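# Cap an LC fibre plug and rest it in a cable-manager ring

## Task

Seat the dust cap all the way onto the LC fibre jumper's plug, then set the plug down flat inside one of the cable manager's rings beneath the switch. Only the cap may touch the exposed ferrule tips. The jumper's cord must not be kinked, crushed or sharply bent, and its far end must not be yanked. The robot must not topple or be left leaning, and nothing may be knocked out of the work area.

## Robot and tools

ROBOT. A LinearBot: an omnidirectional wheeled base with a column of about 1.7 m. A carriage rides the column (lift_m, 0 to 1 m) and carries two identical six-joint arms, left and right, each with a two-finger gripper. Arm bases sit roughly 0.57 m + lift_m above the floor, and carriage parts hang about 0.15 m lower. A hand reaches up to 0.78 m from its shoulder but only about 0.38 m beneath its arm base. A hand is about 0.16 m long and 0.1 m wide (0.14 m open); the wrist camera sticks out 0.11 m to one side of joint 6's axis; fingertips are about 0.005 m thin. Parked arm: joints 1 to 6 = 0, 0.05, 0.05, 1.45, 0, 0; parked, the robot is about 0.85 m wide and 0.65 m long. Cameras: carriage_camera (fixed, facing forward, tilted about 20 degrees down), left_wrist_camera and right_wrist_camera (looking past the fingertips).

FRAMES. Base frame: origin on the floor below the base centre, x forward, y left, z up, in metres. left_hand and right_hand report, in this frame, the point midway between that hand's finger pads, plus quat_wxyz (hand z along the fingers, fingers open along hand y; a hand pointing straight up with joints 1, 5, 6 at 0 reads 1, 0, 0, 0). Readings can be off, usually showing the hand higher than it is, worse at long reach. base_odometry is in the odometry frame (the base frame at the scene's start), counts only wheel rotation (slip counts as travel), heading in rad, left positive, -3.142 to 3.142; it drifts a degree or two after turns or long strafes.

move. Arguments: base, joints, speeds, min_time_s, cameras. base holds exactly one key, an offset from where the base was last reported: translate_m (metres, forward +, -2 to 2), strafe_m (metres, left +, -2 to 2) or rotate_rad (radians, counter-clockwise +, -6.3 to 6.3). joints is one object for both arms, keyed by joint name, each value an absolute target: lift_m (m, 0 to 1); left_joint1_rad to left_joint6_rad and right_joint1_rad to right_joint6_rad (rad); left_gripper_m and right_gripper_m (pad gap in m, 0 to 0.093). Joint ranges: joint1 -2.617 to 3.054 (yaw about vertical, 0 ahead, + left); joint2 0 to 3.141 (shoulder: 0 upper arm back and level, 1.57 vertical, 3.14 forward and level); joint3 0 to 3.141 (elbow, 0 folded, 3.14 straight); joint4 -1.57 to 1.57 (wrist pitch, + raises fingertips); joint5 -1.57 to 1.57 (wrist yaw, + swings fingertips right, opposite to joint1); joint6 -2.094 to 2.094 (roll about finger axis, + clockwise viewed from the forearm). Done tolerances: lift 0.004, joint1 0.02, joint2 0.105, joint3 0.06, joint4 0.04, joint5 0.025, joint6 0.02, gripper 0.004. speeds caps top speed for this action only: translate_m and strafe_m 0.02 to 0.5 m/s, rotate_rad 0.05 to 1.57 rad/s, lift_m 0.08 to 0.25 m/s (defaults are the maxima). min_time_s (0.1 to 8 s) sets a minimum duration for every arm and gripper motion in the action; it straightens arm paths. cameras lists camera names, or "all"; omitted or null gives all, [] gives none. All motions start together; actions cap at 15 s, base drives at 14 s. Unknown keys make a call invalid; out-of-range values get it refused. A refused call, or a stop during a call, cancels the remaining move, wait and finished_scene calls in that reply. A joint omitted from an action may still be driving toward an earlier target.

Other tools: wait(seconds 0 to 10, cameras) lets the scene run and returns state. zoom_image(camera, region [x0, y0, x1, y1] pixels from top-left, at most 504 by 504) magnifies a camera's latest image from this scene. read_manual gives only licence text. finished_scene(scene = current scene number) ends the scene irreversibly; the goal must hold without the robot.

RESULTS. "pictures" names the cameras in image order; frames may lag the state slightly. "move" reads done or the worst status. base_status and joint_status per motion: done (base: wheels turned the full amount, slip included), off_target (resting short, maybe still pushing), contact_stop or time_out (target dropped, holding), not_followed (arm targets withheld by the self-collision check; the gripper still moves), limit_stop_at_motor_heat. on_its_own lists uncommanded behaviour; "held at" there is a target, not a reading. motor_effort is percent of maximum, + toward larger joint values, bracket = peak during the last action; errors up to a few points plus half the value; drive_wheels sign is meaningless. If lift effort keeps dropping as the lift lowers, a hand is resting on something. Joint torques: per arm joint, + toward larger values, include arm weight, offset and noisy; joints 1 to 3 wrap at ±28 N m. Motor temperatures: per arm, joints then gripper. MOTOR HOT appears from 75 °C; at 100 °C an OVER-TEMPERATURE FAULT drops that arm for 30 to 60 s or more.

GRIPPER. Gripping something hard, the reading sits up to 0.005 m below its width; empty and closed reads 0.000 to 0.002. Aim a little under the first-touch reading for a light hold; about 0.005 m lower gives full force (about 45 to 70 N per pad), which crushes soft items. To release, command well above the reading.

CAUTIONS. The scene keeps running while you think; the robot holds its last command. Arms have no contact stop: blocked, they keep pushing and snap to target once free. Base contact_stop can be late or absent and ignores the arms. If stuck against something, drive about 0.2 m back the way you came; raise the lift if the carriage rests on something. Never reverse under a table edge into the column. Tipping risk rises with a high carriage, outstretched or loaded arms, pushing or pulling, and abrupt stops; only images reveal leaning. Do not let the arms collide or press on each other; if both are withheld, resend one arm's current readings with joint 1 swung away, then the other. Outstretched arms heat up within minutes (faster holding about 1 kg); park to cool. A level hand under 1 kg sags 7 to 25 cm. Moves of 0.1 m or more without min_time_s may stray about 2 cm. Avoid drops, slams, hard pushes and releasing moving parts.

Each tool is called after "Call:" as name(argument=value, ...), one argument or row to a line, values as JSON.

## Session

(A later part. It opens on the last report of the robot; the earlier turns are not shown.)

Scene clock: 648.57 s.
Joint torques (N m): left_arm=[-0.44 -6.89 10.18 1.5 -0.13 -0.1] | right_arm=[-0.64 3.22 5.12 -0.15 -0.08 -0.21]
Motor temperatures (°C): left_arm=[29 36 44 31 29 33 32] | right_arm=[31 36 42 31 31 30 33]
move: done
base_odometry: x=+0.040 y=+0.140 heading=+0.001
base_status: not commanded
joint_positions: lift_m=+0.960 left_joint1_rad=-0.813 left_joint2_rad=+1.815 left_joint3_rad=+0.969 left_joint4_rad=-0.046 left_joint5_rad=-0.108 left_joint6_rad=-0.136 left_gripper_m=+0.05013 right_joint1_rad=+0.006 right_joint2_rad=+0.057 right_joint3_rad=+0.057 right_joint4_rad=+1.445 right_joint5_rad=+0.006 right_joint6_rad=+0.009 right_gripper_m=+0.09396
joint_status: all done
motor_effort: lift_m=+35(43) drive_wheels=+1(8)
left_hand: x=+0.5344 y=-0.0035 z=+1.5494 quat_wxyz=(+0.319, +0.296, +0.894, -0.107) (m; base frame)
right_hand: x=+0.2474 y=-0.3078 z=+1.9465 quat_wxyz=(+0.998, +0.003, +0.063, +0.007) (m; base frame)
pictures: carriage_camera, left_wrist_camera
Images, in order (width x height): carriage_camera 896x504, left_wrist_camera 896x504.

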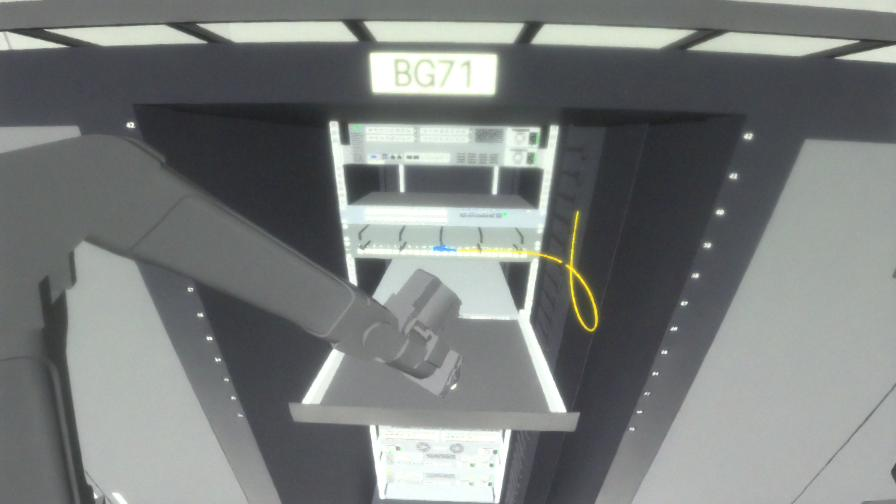

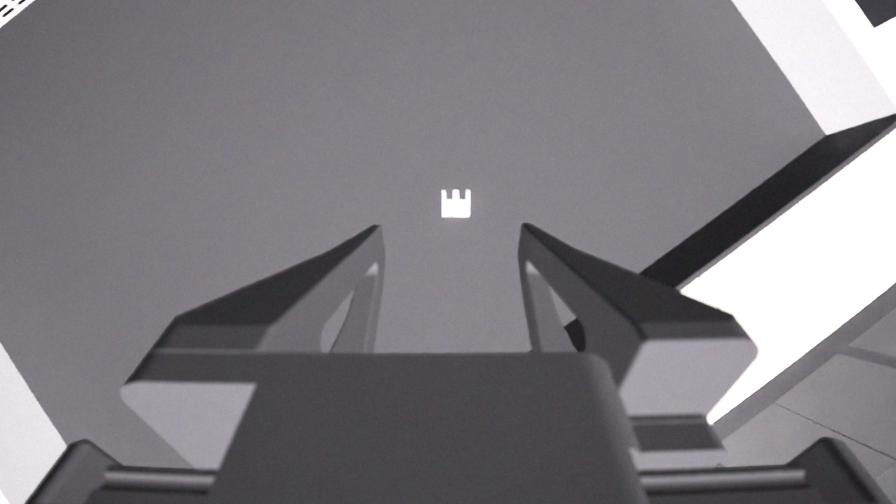

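Call:
move(
  joints={"left_joint1_rad": -0.8195, "left_joint2_rad": 1.930, "left_joint3_rad": 1.066, "left_joint4_rad": -0.004, "left_joint5_rad": -0.132, "left_joint6_rad": -0.153},
  min_time_s=1.5,
  cameras=["left_wrist_camera"],
)

Call:
zoom_image(
  camera="left_wrist_camera",
  region=[330, 140, 580, 300],
)

Scene clock: 681.47 s.
Joint torques (N m): left_arm=[-0.44 -7.35 9.98 1.74 -0.12 -0.1] | right_arm=[-0.64 3.22 5.11 -0.16 -0.09 -0.21]
Motor temperatures (°C): left_arm=[29 40 48 34 29 33 32] | right_arm=[31 35 42 31 31 30 33]
move: done
base_odometry: x=+0.040 y=+0.140 heading=+0.001
base_status: not commanded
joint_positions: lift_m=+0.960 left_joint1_rad=-0.813 left_joint2_rad=+1.914 left_joint3_rad=+1.031 left_joint4_rad=-0.020 left_joint5_rad=-0.119 left_joint6_rad=-0.142 left_gripper_m=+0.05013 right_joint1_rad=+0.006 right_joint2_rad=+0.057 right_joint3_rad=+0.057 right_joint4_rad=+1.445 right_joint5_rad=+0.006 right_joint6_rad=+0.009 right_gripper_m=+0.09396
joint_status: all done
motor_effort: lift_m=+36(36) drive_wheels=+1(7)
left_hand: x=+0.5478 y=-0.0150 z=+1.5328 quat_wxyz=(+0.316, +0.292, +0.897, -0.101) (m; base frame)
right_hand: x=+0.2474 y=-0.3078 z=+1.9465 quat_wxyz=(+0.998, +0.003, +0.063, +0.007) (m; base frame)
pictures: left_wrist_camera
Images, in order (width x height): left_wrist_camera 896x504.

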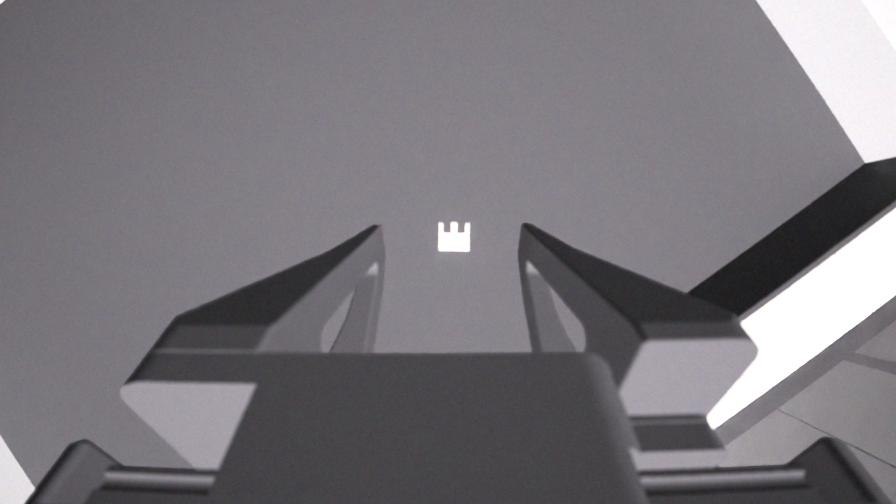

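Scaled by 2.016 from the camera's 896x504 image, which has a finer 1280x720 frame.

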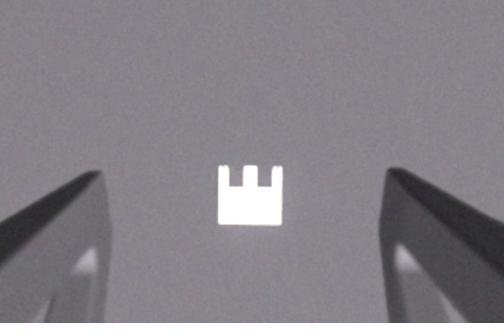

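Call:
move(
  joints={"left_joint1_rad": -0.819, "left_joint2_rad": 1.975, "left_joint3_rad": 1.056, "left_joint4_rad": 0.068, "left_joint5_rad": -0.131, "left_joint6_rad": -0.153, "left_gripper_m": 0.04},
  min_time_s=1.5,
  cameras=["left_wrist_camera"],
)

Call:
zoom_image(
  camera="left_wrist_camera",
  region=[330, 140, 580, 300],
)

Scene clock: 698.80 s.
Joint torques (N m): left_arm=[-0.42 -7.54 8.98 1.79 -0.11 -0.1] | right_arm=[-0.65 3.23 5.12 -0.17 -0.08 -0.22]
Motor temperatures (°C): left_arm=[29 40 48 34 29 33 32] | right_arm=[31 35 42 31 31 30 33]
move: done
base_odometry: x=+0.040 y=+0.140 heading=+0.001
base_status: not commanded
joint_positions: lift_m=+0.960 left_joint1_rad=-0.813 left_joint2_rad=+1.959 left_joint3_rad=+1.031 left_joint4_rad=+0.052 left_joint5_rad=-0.119 left_joint6_rad=-0.142 left_gripper_m=+0.04013 right_joint1_rad=+0.006 right_joint2_rad=+0.057 right_joint3_rad=+0.057 right_joint4_rad=+1.445 right_joint5_rad=+0.006 right_joint6_rad=+0.009 right_gripper_m=+0.09396
joint_status: all done
motor_effort: lift_m=+35(35) drive_wheels=+5(6)
left_hand: x=+0.5542 y=-0.0216 z=+1.5240 quat_wxyz=(+0.328, +0.290, +0.893, -0.107) (m; base frame)
right_hand: x=+0.2474 y=-0.3078 z=+1.9465 quat_wxyz=(+0.998, +0.003, +0.063, +0.007) (m; base frame)
pictures: left_wrist_camera
Images, in order (width x height): left_wrist_camera 896x504.

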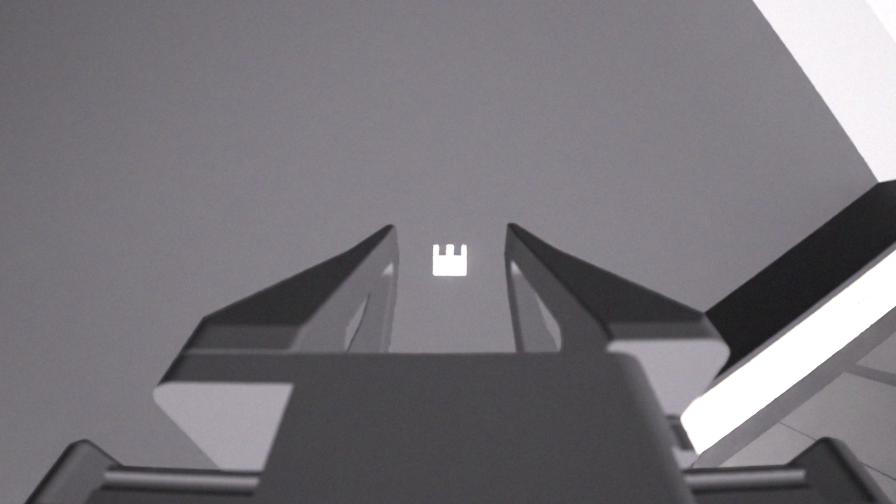

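Scaled by 2.016 from the camera's 896x504 image, which has a finer 1280x720 frame.

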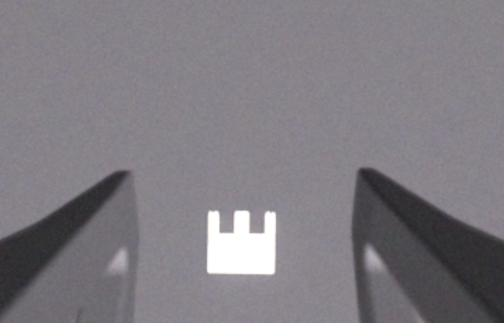

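Call:
move(
  joints={"left_joint1_rad": -0.820, "left_joint2_rad": 1.982, "left_joint3_rad": 1.043, "left_joint4_rad": 0.081, "left_joint5_rad": -0.131, "left_joint6_rad": -0.153},
  min_time_s=1.0,
  cameras=["left_wrist_camera"],
)

Call:
zoom_image(
  camera="left_wrist_camera",
  region=[330, 140, 580, 300],
)

Scene clock: 712.00 s.
Joint torques (N m): left_arm=[-0.49 -7.58 7.8 1.79 -0.11 -0.09] | right_arm=[-0.65 3.25 5.14 -0.16 -0.08 -0.21]
Motor temperatures (°C): left_arm=[29 40 48 35 29 33 32] | right_arm=[31 35 42 31 31 30 33]
move: done
base_odometry: x=+0.040 y=+0.140 heading=+0.001
base_status: not commanded
joint_positions: lift_m=+0.960 left_joint1_rad=-0.813 left_joint2_rad=+1.966 left_joint3_rad=+1.031 left_joint4_rad=+0.065 left_joint5_rad=-0.119 left_joint6_rad=-0.142 left_gripper_m=+0.04013 right_joint1_rad=+0.006 right_joint2_rad=+0.057 right_joint3_rad=+0.057 right_joint4_rad=+1.445 right_joint5_rad=+0.006 right_joint6_rad=+0.009 right_gripper_m=+0.09396
joint_status: all done
motor_effort: lift_m=+35(36) drive_wheels=+4(6)
left_hand: x=+0.5554 y=-0.0228 z=+1.5229 quat_wxyz=(+0.330, +0.289, +0.892, -0.108) (m; base frame)
right_hand: x=+0.2474 y=-0.3078 z=+1.9465 quat_wxyz=(+0.998, +0.003, +0.063, +0.007) (m; base frame)
pictures: left_wrist_camera
Images, in order (width x height): left_wrist_camera 896x504.

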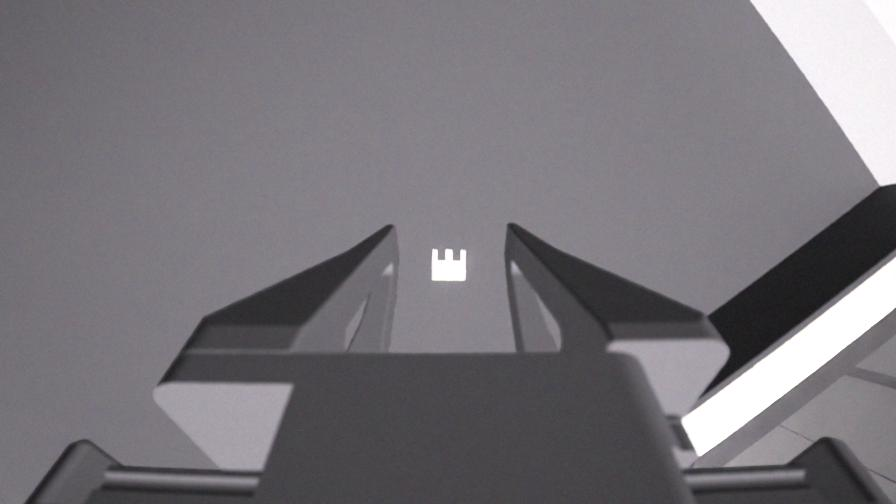

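Scaled by 2.016 from the camera's 896x504 image, which has a finer 1280x720 frame.

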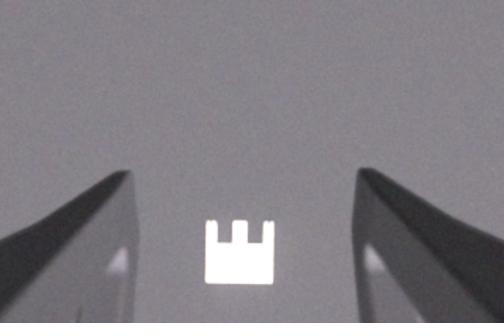

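Call:
move(
  joints={"left_joint3_rad": 1.030},
  min_time_s=0.6,
  cameras=[],
)

Call:
move(
  joints={"left_joint3_rad": 1.022},
  min_time_s=0.6,
  cameras=[],
)

Scene clock: 726.17 s.
Joint torques (N m): left_arm=[-0.51 -7.58 6.67 1.79 -0.11 -0.08] | right_arm=[-0.64 3.23 5.14 -0.16 -0.08 -0.22]
Motor temperatures (°C): left_arm=[29 42 48 36 29 33 32] | right_arm=[31 35 42 31 31 30 33]
move: done
base_odometry: x=+0.040 y=+0.140 heading=+0.001
base_status: not commanded
joint_positions: lift_m=+0.960 left_joint1_rad=-0.813 left_joint2_rad=+1.966 left_joint3_rad=+1.031 left_joint4_rad=+0.066 left_joint5_rad=-0.119 left_joint6_rad=-0.142 left_gripper_m=+0.04013 right_joint1_rad=+0.006 right_joint2_rad=+0.057 right_joint3_rad=+0.057 right_joint4_rad=+1.445 right_joint5_rad=+0.006 right_joint6_rad=+0.009 right_gripper_m=+0.09396
joint_status: all done
motor_effort: lift_m=+35(36) drive_wheels=+1(7)
left_hand: x=+0.5556 y=-0.0230 z=+1.5230 quat_wxyz=(+0.331, +0.289, +0.892, -0.108) (m; base frame)
right_hand: x=+0.2474 y=-0.3078 z=+1.9465 quat_wxyz=(+0.998, +0.003, +0.063, +0.007) (m; base frame)
pictures: none
No camera images: "cameras" was empty.

Scene clock: 727.07 s.
Joint torques (N m): left_arm=[-0.49 -7.58 5.97 1.79 -0.11 -0.09] | right_arm=[-0.64 3.22 5.12 -0.16 -0.08 -0.22]
Motor temperatures (°C): left_arm=[29 42 48 36 29 33 32] | right_arm=[31 35 42 31 31 30 33]
move: done
base_odometry: x=+0.040 y=+0.140 heading=+0.001
base_status: not commanded
joint_positions: lift_m=+0.960 left_joint1_rad=-0.813 left_joint2_rad=+1.966 left_joint3_rad=+1.031 left_joint4_rad=+0.066 left_joint5_rad=-0.119 left_joint6_rad=-0.142 left_gripper_m=+0.04013 right_joint1_rad=+0.006 right_joint2_rad=+0.057 right_joint3_rad=+0.057 right_joint4_rad=+1.445 right_joint5_rad=+0.006 right_joint6_rad=+0.009 right_gripper_m=+0.09396
joint_status: all done
motor_effort: lift_m=+35(36) drive_wheels=+3(7)
left_hand: x=+0.5556 y=-0.0230 z=+1.5230 quat_wxyz=(+0.331, +0.289, +0.892, -0.108) (m; base frame)
right_hand: x=+0.2474 y=-0.3078 z=+1.9465 quat_wxyz=(+0.998, +0.003, +0.063, +0.007) (m; base frame)
pictures: none
No camera images: "cameras" was empty.

Call:
move(
  joints={"left_joint3_rad": 1.012},
  min_time_s=0.6,
  cameras=[],
)

Call:
move(
  joints={"left_joint3_rad": 1.004},
  min_time_s=0.6,
  cameras=["left_wrist_camera"],
)

Scene clock: 733.37 s.
Joint torques (N m): left_arm=[-0.49 -7.62 5.11 1.79 -0.11 -0.09] | right_arm=[-0.64 3.25 5.12 -0.16 -0.08 -0.22]
Motor temperatures (°C): left_arm=[29 42 48 36 29 33 32] | right_arm=[31 35 42 31 31 30 33]
move: done
base_odometry: x=+0.040 y=+0.140 heading=+0.001
base_status: not commanded
joint_positions: lift_m=+0.960 left_joint1_rad=-0.813 left_joint2_rad=+1.966 left_joint3_rad=+1.031 left_joint4_rad=+0.067 left_joint5_rad=-0.119 left_joint6_rad=-0.142 left_gripper_m=+0.04013 right_joint1_rad=+0.006 right_joint2_rad=+0.057 right_joint3_rad=+0.057 right_joint4_rad=+1.445 right_joint5_rad=+0.006 right_joint6_rad=+0.009 right_gripper_m=+0.09396
joint_status: all done
motor_effort: lift_m=+35(36) drive_wheels=+6(7)
left_hand: x=+0.5556 y=-0.0231 z=+1.5231 quat_wxyz=(+0.331, +0.289, +0.892, -0.108) (m; base frame)
right_hand: x=+0.2474 y=-0.3078 z=+1.9465 quat_wxyz=(+0.998, +0.003, +0.063, +0.007) (m; base frame)
pictures: none
No camera images: "cameras" was empty.

Scene clock: 734.23 s.
Joint torques (N m): left_arm=[-0.51 -7.53 5.42 1.75 -0.1 -0.09] | right_arm=[-0.64 3.23 5.12 -0.16 -0.08 -0.22]
Motor temperatures (°C): left_arm=[29 42 48 36 29 33 32] | right_arm=[31 35 42 31 31 30 33]
move: done
base_odometry: x=+0.040 y=+0.140 heading=+0.001
base_status: not commanded
joint_positions: lift_m=+0.960 left_joint1_rad=-0.813 left_joint2_rad=+1.966 left_joint3_rad=+1.019 left_joint4_rad=+0.068 left_joint5_rad=-0.119 left_joint6_rad=-0.142 left_gripper_m=+0.04013 right_joint1_rad=+0.006 right_joint2_rad=+0.057 right_joint3_rad=+0.057 right_joint4_rad=+1.445 right_joint5_rad=+0.006 right_joint6_rad=+0.009 right_gripper_m=+0.09396
joint_status: all done
motor_effort: lift_m=+35(36) drive_wheels=+5(7)
left_hand: x=+0.5529 y=-0.0202 z=+1.5191 quat_wxyz=(+0.327, +0.290, +0.893, -0.106) (m; base frame)
right_hand: x=+0.2474 y=-0.3078 z=+1.9465 quat_wxyz=(+0.998, +0.003, +0.063, +0.007) (m; base frame)
pictures: left_wrist_camera
Images, in order (width x height): left_wrist_camera 896x504.

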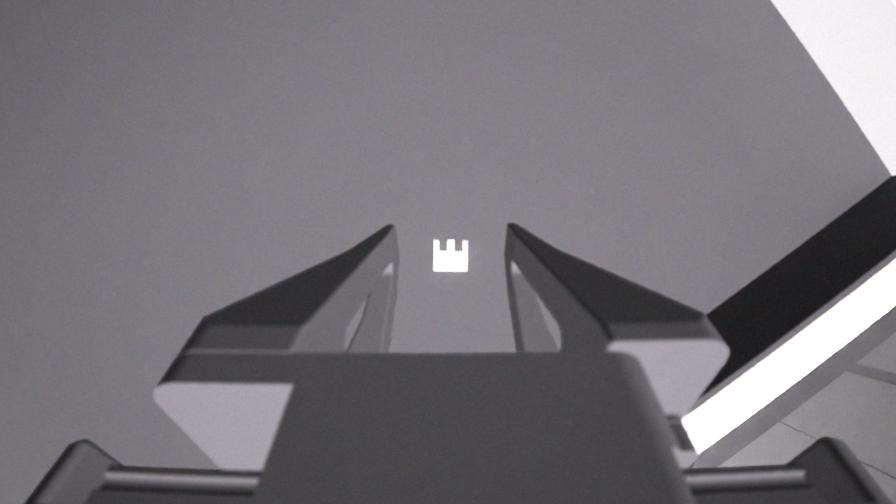

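Call:
zoom_image(
  camera="left_wrist_camera",
  region=[370, 190, 530, 290],
)

Scaled by 3.150 from the camera's 896x504 image, which has a finer 1280x720 frame.

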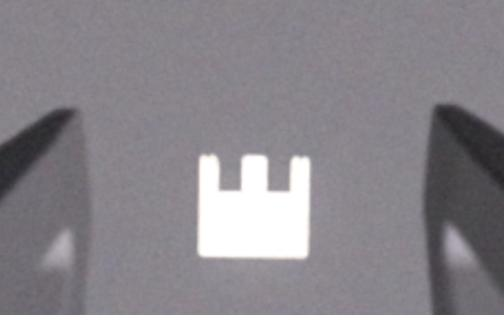

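Call:
move(
  joints={"left_gripper_m": 0.009},
  min_time_s=2.0,
  cameras=["left_wrist_camera"],
)

Call:
zoom_image(
  camera="left_wrist_camera",
  region=[370, 190, 530, 290],
)

Scene clock: 744.57 s.
Joint torques (N m): left_arm=[-0.5 -7.56 5.39 1.75 -0.11 -0.09] | right_arm=[-0.64 3.23 5.11 -0.16 -0.08 -0.22]
Motor temperatures (°C): left_arm=[29 43 47 36 29 33 32] | right_arm=[31 35 42 31 31 30 33]
move: done
base_odometry: x=+0.040 y=+0.140 heading=+0.001
base_status: not commanded
joint_positions: lift_m=+0.960 left_joint1_rad=-0.813 left_joint2_rad=+1.966 left_joint3_rad=+1.019 left_joint4_rad=+0.068 left_joint5_rad=-0.119 left_joint6_rad=-0.142 left_gripper_m=+0.00913 right_joint1_rad=+0.006 right_joint2_rad=+0.057 right_joint3_rad=+0.057 right_joint4_rad=+1.445 right_joint5_rad=+0.006 right_joint6_rad=+0.009 right_gripper_m=+0.09396
joint_status: all done
motor_effort: lift_m=+35(36) drive_wheels=+3(8)
left_hand: x=+0.5529 y=-0.0202 z=+1.5191 quat_wxyz=(+0.327, +0.290, +0.893, -0.106) (m; base frame)
right_hand: x=+0.2474 y=-0.3078 z=+1.9465 quat_wxyz=(+0.998, +0.003, +0.063, +0.007) (m; base frame)
pictures: left_wrist_camera
Images, in order (width x height): left_wrist_camera 896x504.

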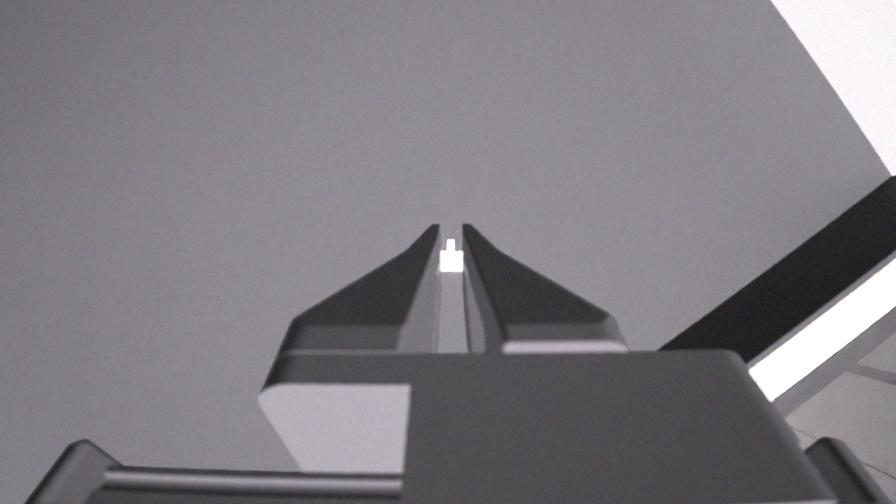

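Scaled by 3.150 from the camera's 896x504 image, which has a finer 1280x720 frame.

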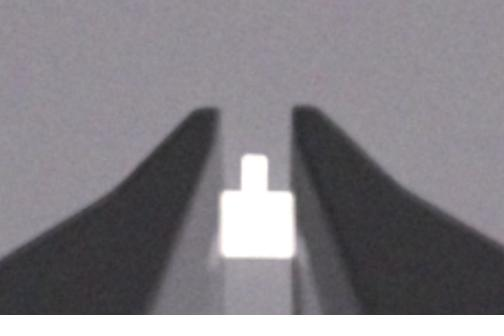

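Call:
move(
  joints={"left_gripper_m": 0.04},
  cameras=["left_wrist_camera"],
)

Scene clock: 789.47 s.
Joint torques (N m): left_arm=[-0.51 -7.57 5.41 1.75 -0.11 -0.08] | right_arm=[-0.64 3.23 5.09 -0.16 -0.08 -0.22]
Motor temperatures (°C): left_arm=[29 44 46 37 29 33 32] | right_arm=[31 35 42 31 31 30 33]
move: done
base_odometry: x=+0.040 y=+0.140 heading=+0.001
base_status: not commanded
joint_positions: lift_m=+0.960 left_joint1_rad=-0.813 left_joint2_rad=+1.966 left_joint3_rad=+1.019 left_joint4_rad=+0.068 left_joint5_rad=-0.119 left_joint6_rad=-0.142 left_gripper_m=+0.03986 right_joint1_rad=+0.006 right_joint2_rad=+0.057 right_joint3_rad=+0.057 right_joint4_rad=+1.445 right_joint5_rad=+0.006 right_joint6_rad=+0.009 right_gripper_m=+0.09396
joint_status: all done
motor_effort: lift_m=+35(36) drive_wheels=+3(5)
left_hand: x=+0.5529 y=-0.0202 z=+1.5191 quat_wxyz=(+0.327, +0.290, +0.893, -0.106) (m; base frame)
right_hand: x=+0.2474 y=-0.3078 z=+1.9465 quat_wxyz=(+0.998, +0.003, +0.063, +0.007) (m; base frame)
pictures: left_wrist_camera
Images, in order (width x height): left_wrist_camera 896x504.

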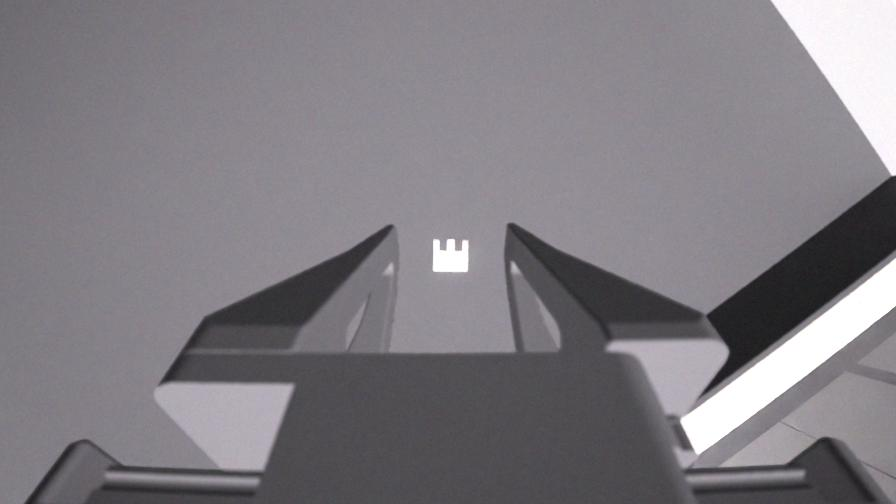

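Call:
move(
  joints={"lift_m": 0.955},
  cameras=["left_wrist_camera"],
)

Call:
move(
  joints={"left_gripper_m": 0.016},
  min_time_s=1.0,
  cameras=["left_wrist_camera"],
)

Scene clock: 796.17 s.
Joint torques (N m): left_arm=[-0.51 -8.09 5.67 1.67 -0.1 -0.09] | right_arm=[-0.65 3.29 5.18 -0.17 -0.08 -0.21]
Motor temperatures (°C): left_arm=[29 44 45 38 29 33 32] | right_arm=[31 35 42 31 31 30 33]
move: done
base_odometry: x=+0.040 y=+0.140 heading=+0.001
base_status: not commanded
joint_positions: lift_m=+0.955 left_joint1_rad=-0.813 left_joint2_rad=+1.972 left_joint3_rad=+1.016 left_joint4_rad=+0.075 left_joint5_rad=-0.121 left_joint6_rad=-0.142 left_gripper_m=+0.03987 right_joint1_rad=+0.006 right_joint2_rad=+0.056 right_joint3_rad=+0.057 right_joint4_rad=+1.445 right_joint5_rad=+0.006 right_joint6_rad=+0.009 right_gripper_m=+0.09396
joint_status: all done
motor_effort: lift_m=+34(34) drive_wheels=+2(5)
left_hand: x=+0.5526 y=-0.0195 z=+1.5113 quat_wxyz=(+0.326, +0.290, +0.894, -0.105) (m; base frame)
right_hand: x=+0.2472 y=-0.3078 z=+1.9416 quat_wxyz=(+0.998, +0.003, +0.062, +0.007) (m; base frame)
pictures: left_wrist_camera
Images, in order (width x height): left_wrist_camera 896x504.

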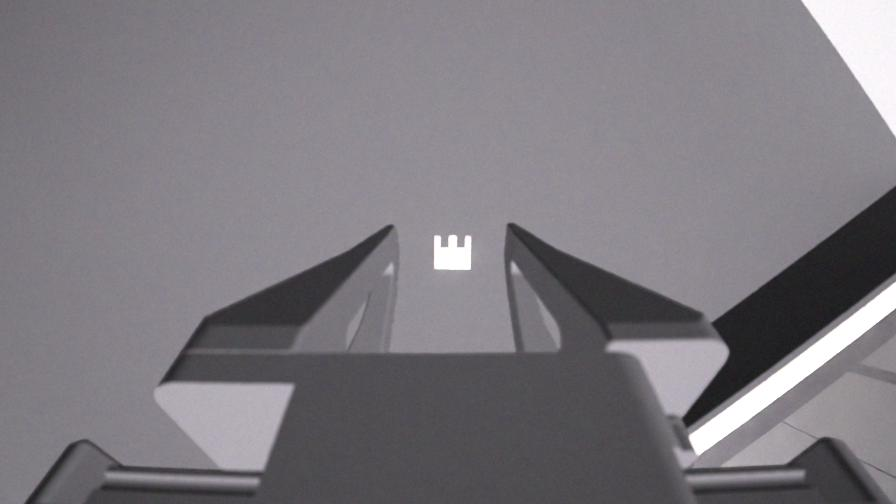

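Scene clock: 797.47 s.
Joint torques (N m): left_arm=[-0.5 -8.03 5.68 1.68 -0.11 -0.09] | right_arm=[-0.64 3.28 5.16 -0.16 -0.08 -0.21]
Motor temperatures (°C): left_arm=[29 44 45 38 29 33 32] | right_arm=[31 35 42 31 31 30 33]
move: done
base_odometry: x=+0.040 y=+0.140 heading=+0.001
base_status: not commanded
joint_positions: lift_m=+0.955 left_joint1_rad=-0.813 left_joint2_rad=+1.972 left_joint3_rad=+1.016 left_joint4_rad=+0.075 left_joint5_rad=-0.121 left_joint6_rad=-0.142 left_gripper_m=+0.01613 right_joint1_rad=+0.006 right_joint2_rad=+0.056 right_joint3_rad=+0.057 right_joint4_rad=+1.445 right_joint5_rad=+0.006 right_joint6_rad=+0.009 right_gripper_m=+0.09396
joint_status: all done
motor_effort: lift_m=+34(34) drive_wheels=+3(7)
left_hand: x=+0.5526 y=-0.0195 z=+1.5113 quat_wxyz=(+0.326, +0.290, +0.894, -0.105) (m; base frame)
right_hand: x=+0.2472 y=-0.3078 z=+1.9416 quat_wxyz=(+0.998, +0.003, +0.062, +0.007) (m; base frame)
pictures: left_wrist_camera
Images, in order (width x height): left_wrist_camera 896x504.

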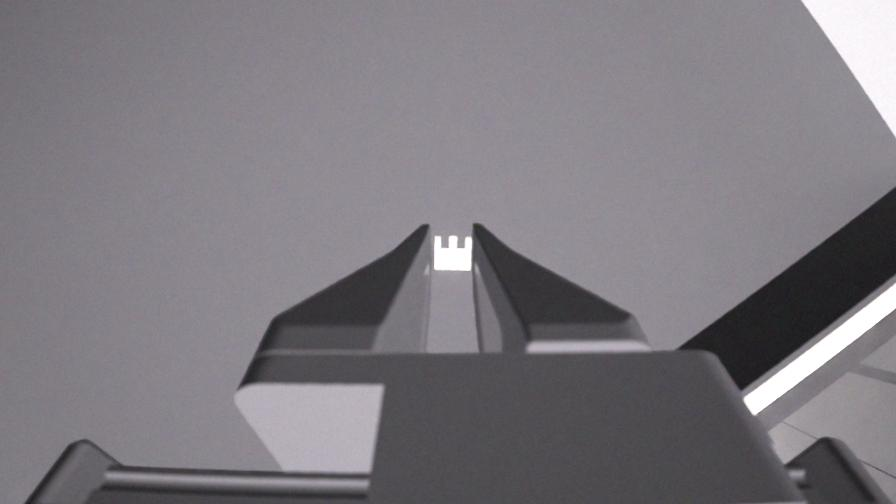

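Call:
move(
  joints={"left_gripper_m": 0.0105},
  min_time_s=1.5,
  cameras=["left_wrist_camera"],
)

Call:
zoom_image(
  camera="left_wrist_camera",
  region=[370, 180, 540, 340],
)

Scene clock: 805.90 s.
Joint torques (N m): left_arm=[-0.49 -8.06 5.7 1.68 -0.1 -0.09] | right_arm=[-0.65 3.3 5.16 -0.17 -0.08 -0.21]
Motor temperatures (°C): left_arm=[29 45 46 38 29 33 32] | right_arm=[31 35 42 31 31 30 33]
move: done
base_odometry: x=+0.040 y=+0.140 heading=+0.001
base_status: not commanded
joint_positions: lift_m=+0.955 left_joint1_rad=-0.813 left_joint2_rad=+1.972 left_joint3_rad=+1.016 left_joint4_rad=+0.075 left_joint5_rad=-0.121 left_joint6_rad=-0.142 left_gripper_m=+0.01063 right_joint1_rad=+0.006 right_joint2_rad=+0.056 right_joint3_rad=+0.057 right_joint4_rad=+1.445 right_joint5_rad=+0.006 right_joint6_rad=+0.009 right_gripper_m=+0.09396
joint_status: all done
motor_effort: lift_m=+34(34) drive_wheels=+5(7)
left_hand: x=+0.5526 y=-0.0195 z=+1.5113 quat_wxyz=(+0.326, +0.290, +0.894, -0.105) (m; base frame)
right_hand: x=+0.2472 y=-0.3078 z=+1.9416 quat_wxyz=(+0.998, +0.003, +0.062, +0.007) (m; base frame)
pictures: left_wrist_camera
Images, in order (width x height): left_wrist_camera 896x504.

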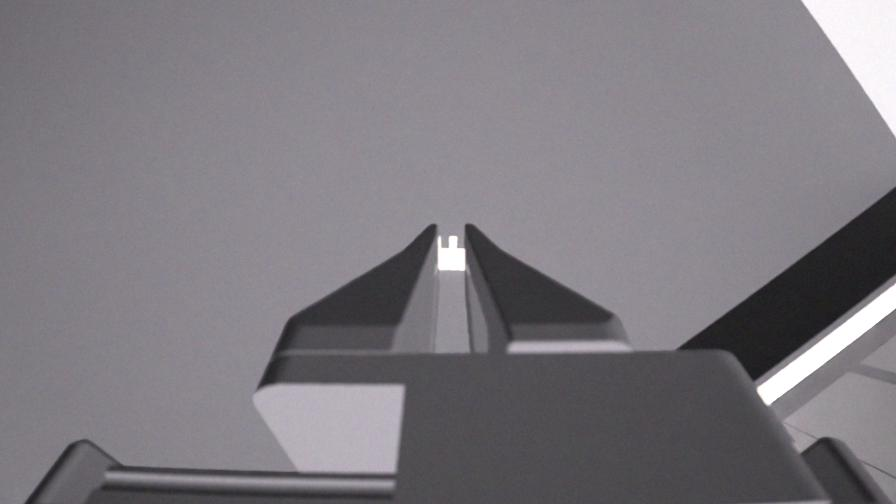

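Scaled by 2.965 from the camera's 896x504 image, which has a finer 1280x720 frame.

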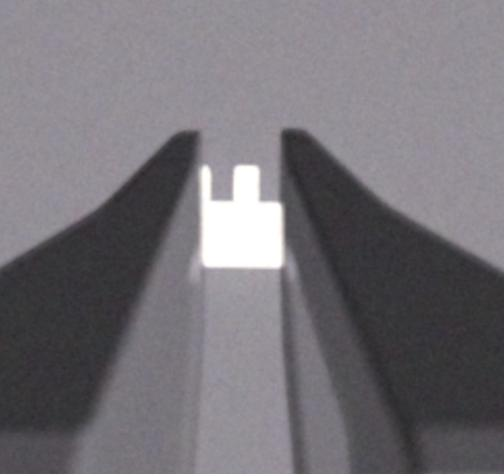

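Call:
move(
  joints={"left_gripper_m": 0.03},
  cameras=[],
)

Call:
move(
  joints={"lift_m": 0.951},
  cameras=["left_wrist_camera"],
)

Call:
zoom_image(
  camera="left_wrist_camera",
  region=[370, 180, 540, 340],
)

Call:
move(
  joints={"left_gripper_m": 0.0115},
  min_time_s=1.5,
  cameras=["left_wrist_camera"],
)

Call:
zoom_image(
  camera="left_wrist_camera",
  region=[370, 180, 540, 340],
)

Scene clock: 820.23 s.
Joint torques (N m): left_arm=[-0.51 -8.08 5.67 1.67 -0.1 -0.08] | right_arm=[-0.64 3.32 5.16 -0.17 -0.08 -0.21]
Motor temperatures (°C): left_arm=[29 46 46 38 29 33 32] | right_arm=[31 35 42 30 31 30 33]
move: done
base_odometry: x=+0.040 y=+0.140 heading=+0.001
base_status: not commanded
joint_positions: lift_m=+0.955 left_joint1_rad=-0.813 left_joint2_rad=+1.972 left_joint3_rad=+1.016 left_joint4_rad=+0.075 left_joint5_rad=-0.121 left_joint6_rad=-0.142 left_gripper_m=+0.02987 right_joint1_rad=+0.006 right_joint2_rad=+0.056 right_joint3_rad=+0.057 right_joint4_rad=+1.445 right_joint5_rad=+0.006 right_joint6_rad=+0.009 right_gripper_m=+0.09396
joint_status: all done
motor_effort: lift_m=+34(34) drive_wheels=+4(6)
left_hand: x=+0.5526 y=-0.0195 z=+1.5113 quat_wxyz=(+0.326, +0.290, +0.894, -0.105) (m; base frame)
right_hand: x=+0.2472 y=-0.3078 z=+1.9416 quat_wxyz=(+0.998, +0.003, +0.062, +0.007) (m; base frame)
pictures: none
No camera images: "cameras" was empty.

Scene clock: 820.63 s.
Joint torques (N m): left_arm=[-0.51 -8.28 5.85 1.66 -0.09 -0.09] | right_arm=[-0.65 3.36 5.23 -0.19 -0.08 -0.22]
Motor temperatures (°C): left_arm=[29 46 46 38 29 33 32] | right_arm=[31 35 42 30 31 30 33]
move: done
base_odometry: x=+0.040 y=+0.140 heading=+0.001
base_status: not commanded
joint_positions: lift_m=+0.951 left_joint1_rad=-0.813 left_joint2_rad=+1.975 left_joint3_rad=+1.013 left_joint4_rad=+0.075 left_joint5_rad=-0.122 left_joint6_rad=-0.142 left_gripper_m=+0.02987 right_joint1_rad=+0.006 right_joint2_rad=+0.055 right_joint3_rad=+0.056 right_joint4_rad=+1.446 right_joint5_rad=+0.006 right_joint6_rad=+0.009 right_gripper_m=+0.09396
joint_status: all done
motor_effort: lift_m=+34(35) drive_wheels=-1(10)
left_hand: x=+0.5521 y=-0.0186 z=+1.5054 quat_wxyz=(+0.324, +0.290, +0.895, -0.103) (m; base frame)
right_hand: x=+0.2469 y=-0.3078 z=+1.9374 quat_wxyz=(+0.998, +0.003, +0.062, +0.007) (m; base frame)
pictures: left_wrist_camera
Images, in order (width x height): left_wrist_camera 896x504.

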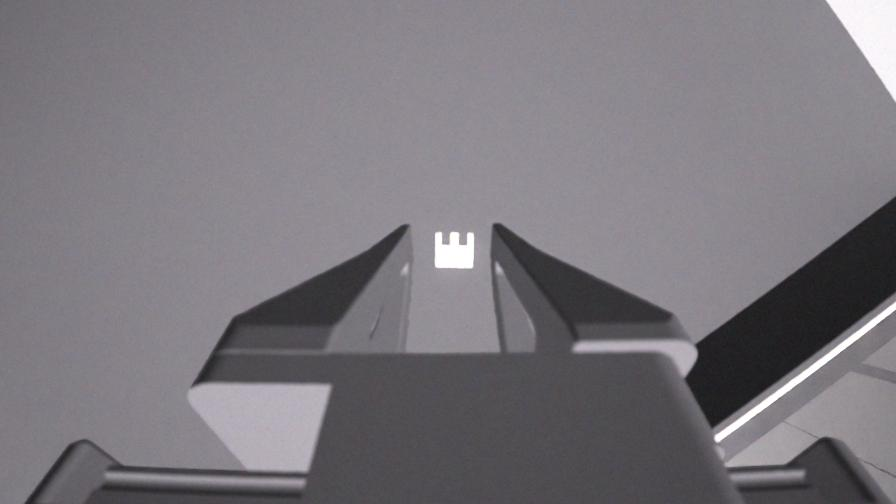

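Scaled by 2.965 from the camera's 896x504 image, which has a finer 1280x720 frame.

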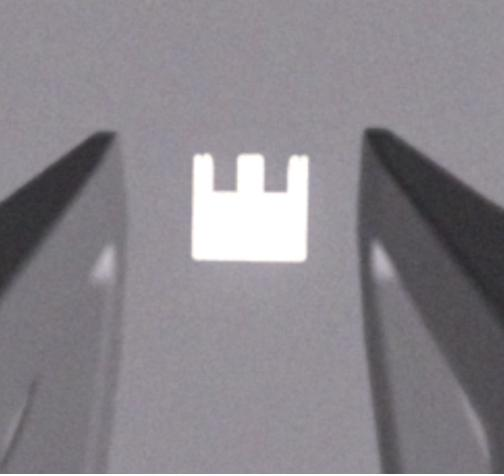

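Scene clock: 822.43 s.
Joint torques (N m): left_arm=[-0.51 -8.31 5.83 1.67 -0.09 -0.09] | right_arm=[-0.64 3.37 5.22 -0.18 -0.08 -0.22]
Motor temperatures (°C): left_arm=[29 45 46 38 29 33 32] | right_arm=[31 35 42 30 31 30 33]
move: done
base_odometry: x=+0.040 y=+0.140 heading=+0.001
base_status: not commanded
joint_positions: lift_m=+0.951 left_joint1_rad=-0.813 left_joint2_rad=+1.975 left_joint3_rad=+1.013 left_joint4_rad=+0.075 left_joint5_rad=-0.122 left_joint6_rad=-0.142 left_gripper_m=+0.01161 right_joint1_rad=+0.006 right_joint2_rad=+0.055 right_joint3_rad=+0.056 right_joint4_rad=+1.446 right_joint5_rad=+0.006 right_joint6_rad=+0.009 right_gripper_m=+0.09396
joint_status: all done
motor_effort: lift_m=+34(34) drive_wheels=+3(7)
left_hand: x=+0.5521 y=-0.0186 z=+1.5054 quat_wxyz=(+0.324, +0.290, +0.895, -0.103) (m; base frame)
right_hand: x=+0.2469 y=-0.3078 z=+1.9374 quat_wxyz=(+0.998, +0.003, +0.062, +0.007) (m; base frame)
pictures: left_wrist_camera
Images, in order (width x height): left_wrist_camera 896x504.

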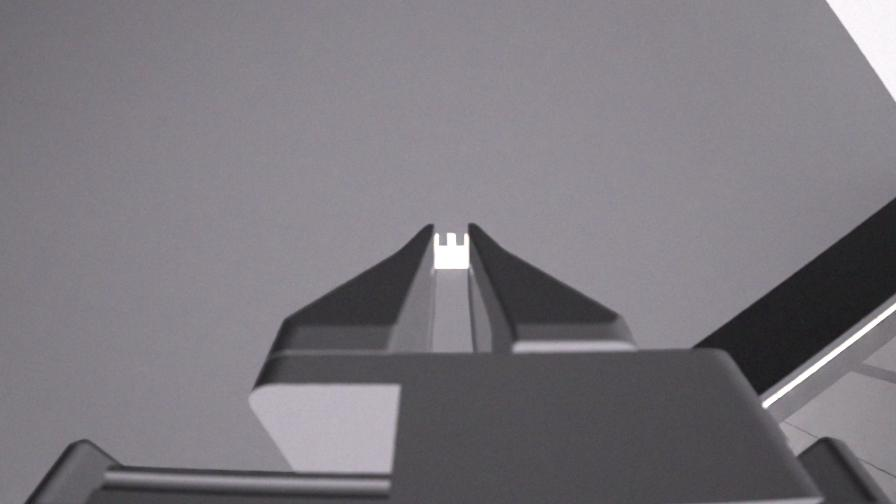

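Scaled by 2.965 from the camera's 896x504 image, which has a finer 1280x720 frame.

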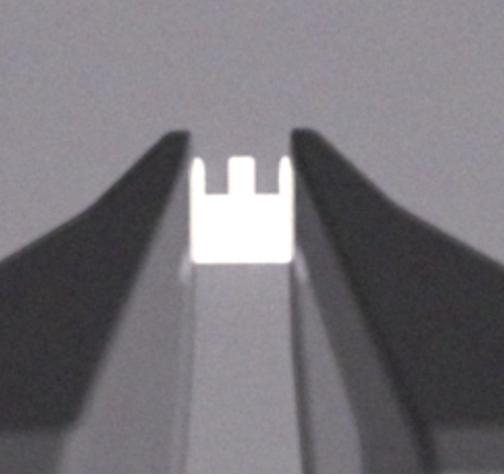

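Call:
move(
  joints={"left_gripper_m": 0.028},
  cameras=[],
)

Call:
move(
  joints={"lift_m": 0.947},
  cameras=["left_wrist_camera"],
)

Call:
zoom_image(
  camera="left_wrist_camera",
  region=[370, 180, 540, 340],
)

Call:
move(
  joints={"left_gripper_m": 0.0115},
  min_time_s=1.5,
  cameras=["left_wrist_camera"],
)

Call:
zoom_image(
  camera="left_wrist_camera",
  region=[370, 180, 540, 340],
)

Scene clock: 835.77 s.
Joint torques (N m): left_arm=[-0.53 -8.28 5.86 1.66 -0.09 -0.09] | right_arm=[-0.64 3.37 5.2 -0.18 -0.09 -0.22]
Motor temperatures (°C): left_arm=[29 44 45 38 29 33 33] | right_arm=[31 35 42 30 31 30 33]
move: done
base_odometry: x=+0.040 y=+0.140 heading=+0.001
base_status: not commanded
joint_positions: lift_m=+0.951 left_joint1_rad=-0.813 left_joint2_rad=+1.975 left_joint3_rad=+1.013 left_joint4_rad=+0.075 left_joint5_rad=-0.122 left_joint6_rad=-0.142 left_gripper_m=+0.02789 right_joint1_rad=+0.006 right_joint2_rad=+0.055 right_joint3_rad=+0.056 right_joint4_rad=+1.446 right_joint5_rad=+0.006 right_joint6_rad=+0.009 right_gripper_m=+0.09396
joint_status: all done
motor_effort: lift_m=+34(34) drive_wheels=+1(5)
left_hand: x=+0.5521 y=-0.0186 z=+1.5054 quat_wxyz=(+0.324, +0.290, +0.895, -0.103) (m; base frame)
right_hand: x=+0.2469 y=-0.3078 z=+1.9374 quat_wxyz=(+0.998, +0.003, +0.062, +0.007) (m; base frame)
pictures: none
No camera images: "cameras" was empty.

Scene clock: 836.17 s.
Joint torques (N m): left_arm=[-0.51 -8.35 5.89 1.51 -0.07 -0.08] | right_arm=[-0.64 3.38 5.27 -0.18 -0.08 -0.22]
Motor temperatures (°C): left_arm=[29 44 45 38 29 33 33] | right_arm=[31 35 42 30 31 30 33]
move: done
base_odometry: x=+0.040 y=+0.140 heading=+0.001
base_status: not commanded
joint_positions: lift_m=+0.947 left_joint1_rad=-0.813 left_joint2_rad=+1.975 left_joint3_rad=+1.013 left_joint4_rad=+0.092 left_joint5_rad=-0.125 left_joint6_rad=-0.142 left_gripper_m=+0.02789 right_joint1_rad=+0.006 right_joint2_rad=+0.055 right_joint3_rad=+0.056 right_joint4_rad=+1.446 right_joint5_rad=+0.006 right_joint6_rad=+0.009 right_gripper_m=+0.09396
joint_status: all done
motor_effort: lift_m=+33(34) drive_wheels=+2(5)
left_hand: x=+0.5546 y=-0.0205 z=+1.5042 quat_wxyz=(+0.332, +0.288, +0.892, -0.106) (m; base frame)
right_hand: x=+0.2470 y=-0.3078 z=+1.9333 quat_wxyz=(+0.998, +0.003, +0.062, +0.007) (m; base frame)
pictures: left_wrist_camera
Images, in order (width x height): left_wrist_camera 896x504.

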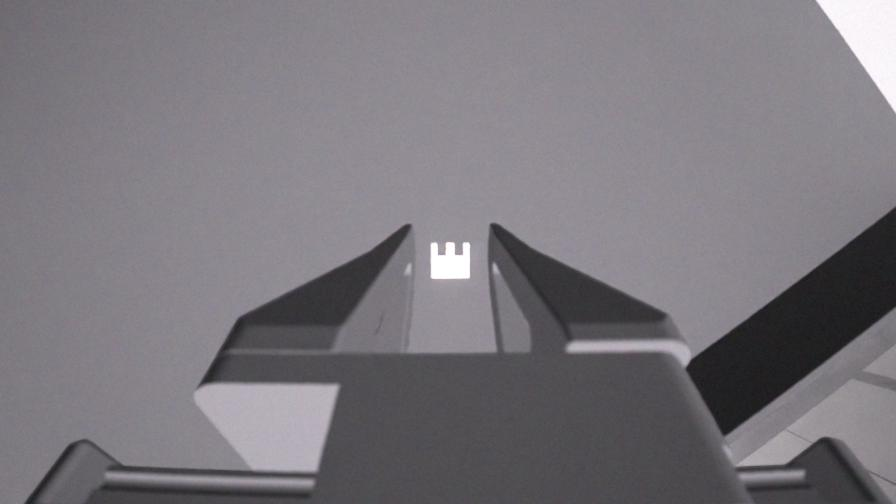

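Scaled by 2.965 from the camera's 896x504 image, which has a finer 1280x720 frame.

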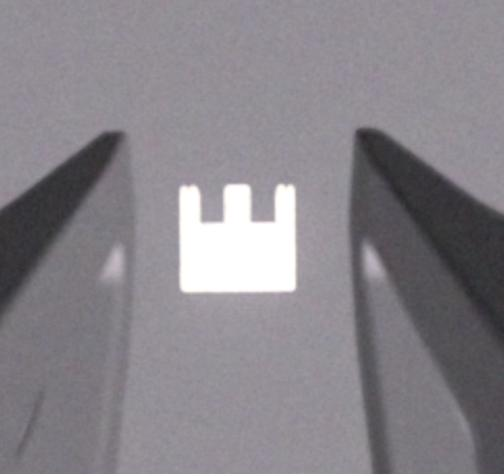

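Scene clock: 837.97 s.
Joint torques (N m): left_arm=[-0.53 -8.29 5.86 1.51 -0.05 -0.08] | right_arm=[-0.65 3.4 5.29 -0.18 -0.08 -0.21]
Motor temperatures (°C): left_arm=[29 44 45 38 29 33 33] | right_arm=[31 35 42 30 31 30 33]
move: done
base_odometry: x=+0.040 y=+0.140 heading=+0.001
base_status: not commanded
joint_positions: lift_m=+0.947 left_joint1_rad=-0.813 left_joint2_rad=+1.975 left_joint3_rad=+1.013 left_joint4_rad=+0.092 left_joint5_rad=-0.126 left_joint6_rad=-0.142 left_gripper_m=+0.01192 right_joint1_rad=+0.006 right_joint2_rad=+0.055 right_joint3_rad=+0.056 right_joint4_rad=+1.446 right_joint5_rad=+0.006 right_joint6_rad=+0.009 right_gripper_m=+0.09396
joint_status: all done
motor_effort: lift_m=+33(34) drive_wheels=+4(6)
left_hand: x=+0.5547 y=-0.0204 z=+1.5042 quat_wxyz=(+0.332, +0.288, +0.892, -0.105) (m; base frame)
right_hand: x=+0.2470 y=-0.3078 z=+1.9333 quat_wxyz=(+0.998, +0.003, +0.062, +0.007) (m; base frame)
pictures: left_wrist_camera
Images, in order (width x height): left_wrist_camera 896x504.

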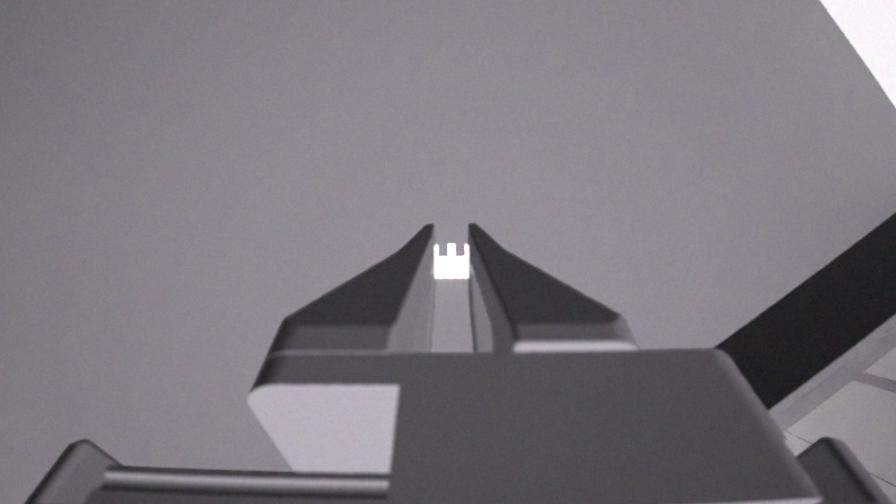

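Scaled by 2.965 from the camera's 896x504 image, which has a finer 1280x720 frame.

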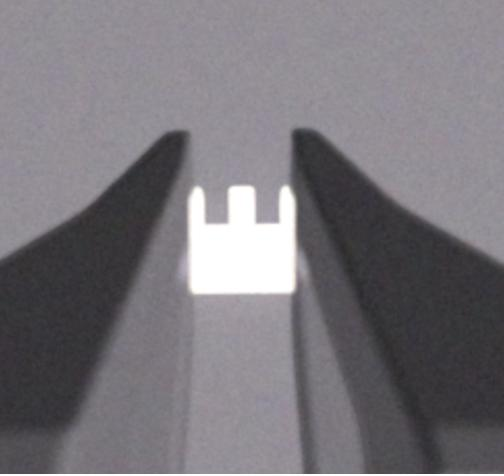

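Call:
move(
  joints={"left_gripper_m": 0.028},
  cameras=[],
)

Call:
move(
  joints={"lift_m": 0.951},
  cameras=["left_wrist_camera"],
)

Call:
zoom_image(
  camera="left_wrist_camera",
  region=[370, 180, 540, 340],
)

Scene clock: 916.00 s.
Joint torques (N m): left_arm=[-0.5 -8.29 5.86 1.5 -0.06 -0.08] | right_arm=[-0.64 3.4 5.27 -0.18 -0.08 -0.21]
Motor temperatures (°C): left_arm=[29 44 45 38 29 33 34] | right_arm=[31 35 41 30 31 30 33]
move: done
base_odometry: x=+0.040 y=+0.140 heading=+0.001
base_status: not commanded
joint_positions: lift_m=+0.947 left_joint1_rad=-0.813 left_joint2_rad=+1.975 left_joint3_rad=+1.013 left_joint4_rad=+0.092 left_joint5_rad=-0.126 left_joint6_rad=-0.142 left_gripper_m=+0.02789 right_joint1_rad=+0.006 right_joint2_rad=+0.055 right_joint3_rad=+0.056 right_joint4_rad=+1.446 right_joint5_rad=+0.006 right_joint6_rad=+0.009 right_gripper_m=+0.09396
joint_status: all done
motor_effort: lift_m=+33(33) drive_wheels=+2(6)
left_hand: x=+0.5547 y=-0.0204 z=+1.5042 quat_wxyz=(+0.332, +0.288, +0.892, -0.105) (m; base frame)
right_hand: x=+0.2470 y=-0.3078 z=+1.9333 quat_wxyz=(+0.998, +0.003, +0.062, +0.007) (m; base frame)
pictures: none
No camera images: "cameras" was empty.

Scene clock: 916.50 s.
Joint torques (N m): left_arm=[-0.51 -8.35 5.82 1.59 -0.05 -0.09] | right_arm=[-0.64 3.43 5.3 -0.17 -0.08 -0.22]
Motor temperatures (°C): left_arm=[29 44 45 38 29 33 34] | right_arm=[31 35 41 30 31 30 33]
move: done
base_odometry: x=+0.040 y=+0.140 heading=+0.001
base_status: not commanded
joint_positions: lift_m=+0.951 left_joint1_rad=-0.813 left_joint2_rad=+1.975 left_joint3_rad=+1.013 left_joint4_rad=+0.084 left_joint5_rad=-0.126 left_joint6_rad=-0.142 left_gripper_m=+0.02789 right_joint1_rad=+0.006 right_joint2_rad=+0.055 right_joint3_rad=+0.056 right_joint4_rad=+1.446 right_joint5_rad=+0.006 right_joint6_rad=+0.009 right_gripper_m=+0.09396
joint_status: all done
motor_effort: lift_m=+36(42) drive_wheels=+1(5)
left_hand: x=+0.5536 y=-0.0192 z=+1.5063 quat_wxyz=(+0.328, +0.289, +0.894, -0.103) (m; base frame)
right_hand: x=+0.2470 y=-0.3078 z=+1.9371 quat_wxyz=(+0.998, +0.003, +0.062, +0.007) (m; base frame)
pictures: left_wrist_camera
Images, in order (width x height): left_wrist_camera 896x504.

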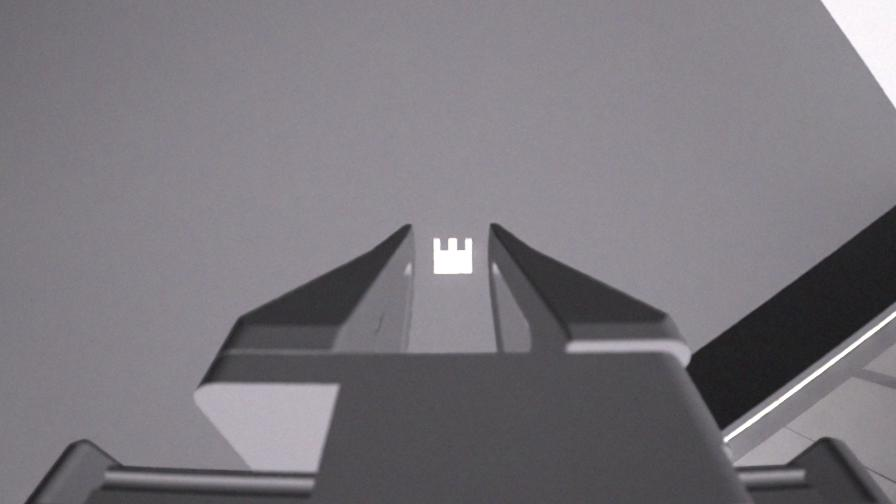

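Scaled by 2.965 from the camera's 896x504 image, which has a finer 1280x720 frame.

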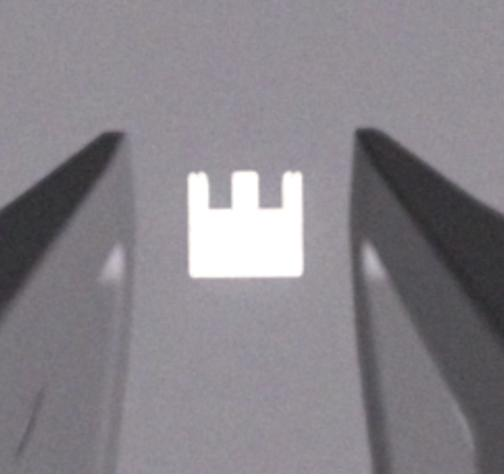

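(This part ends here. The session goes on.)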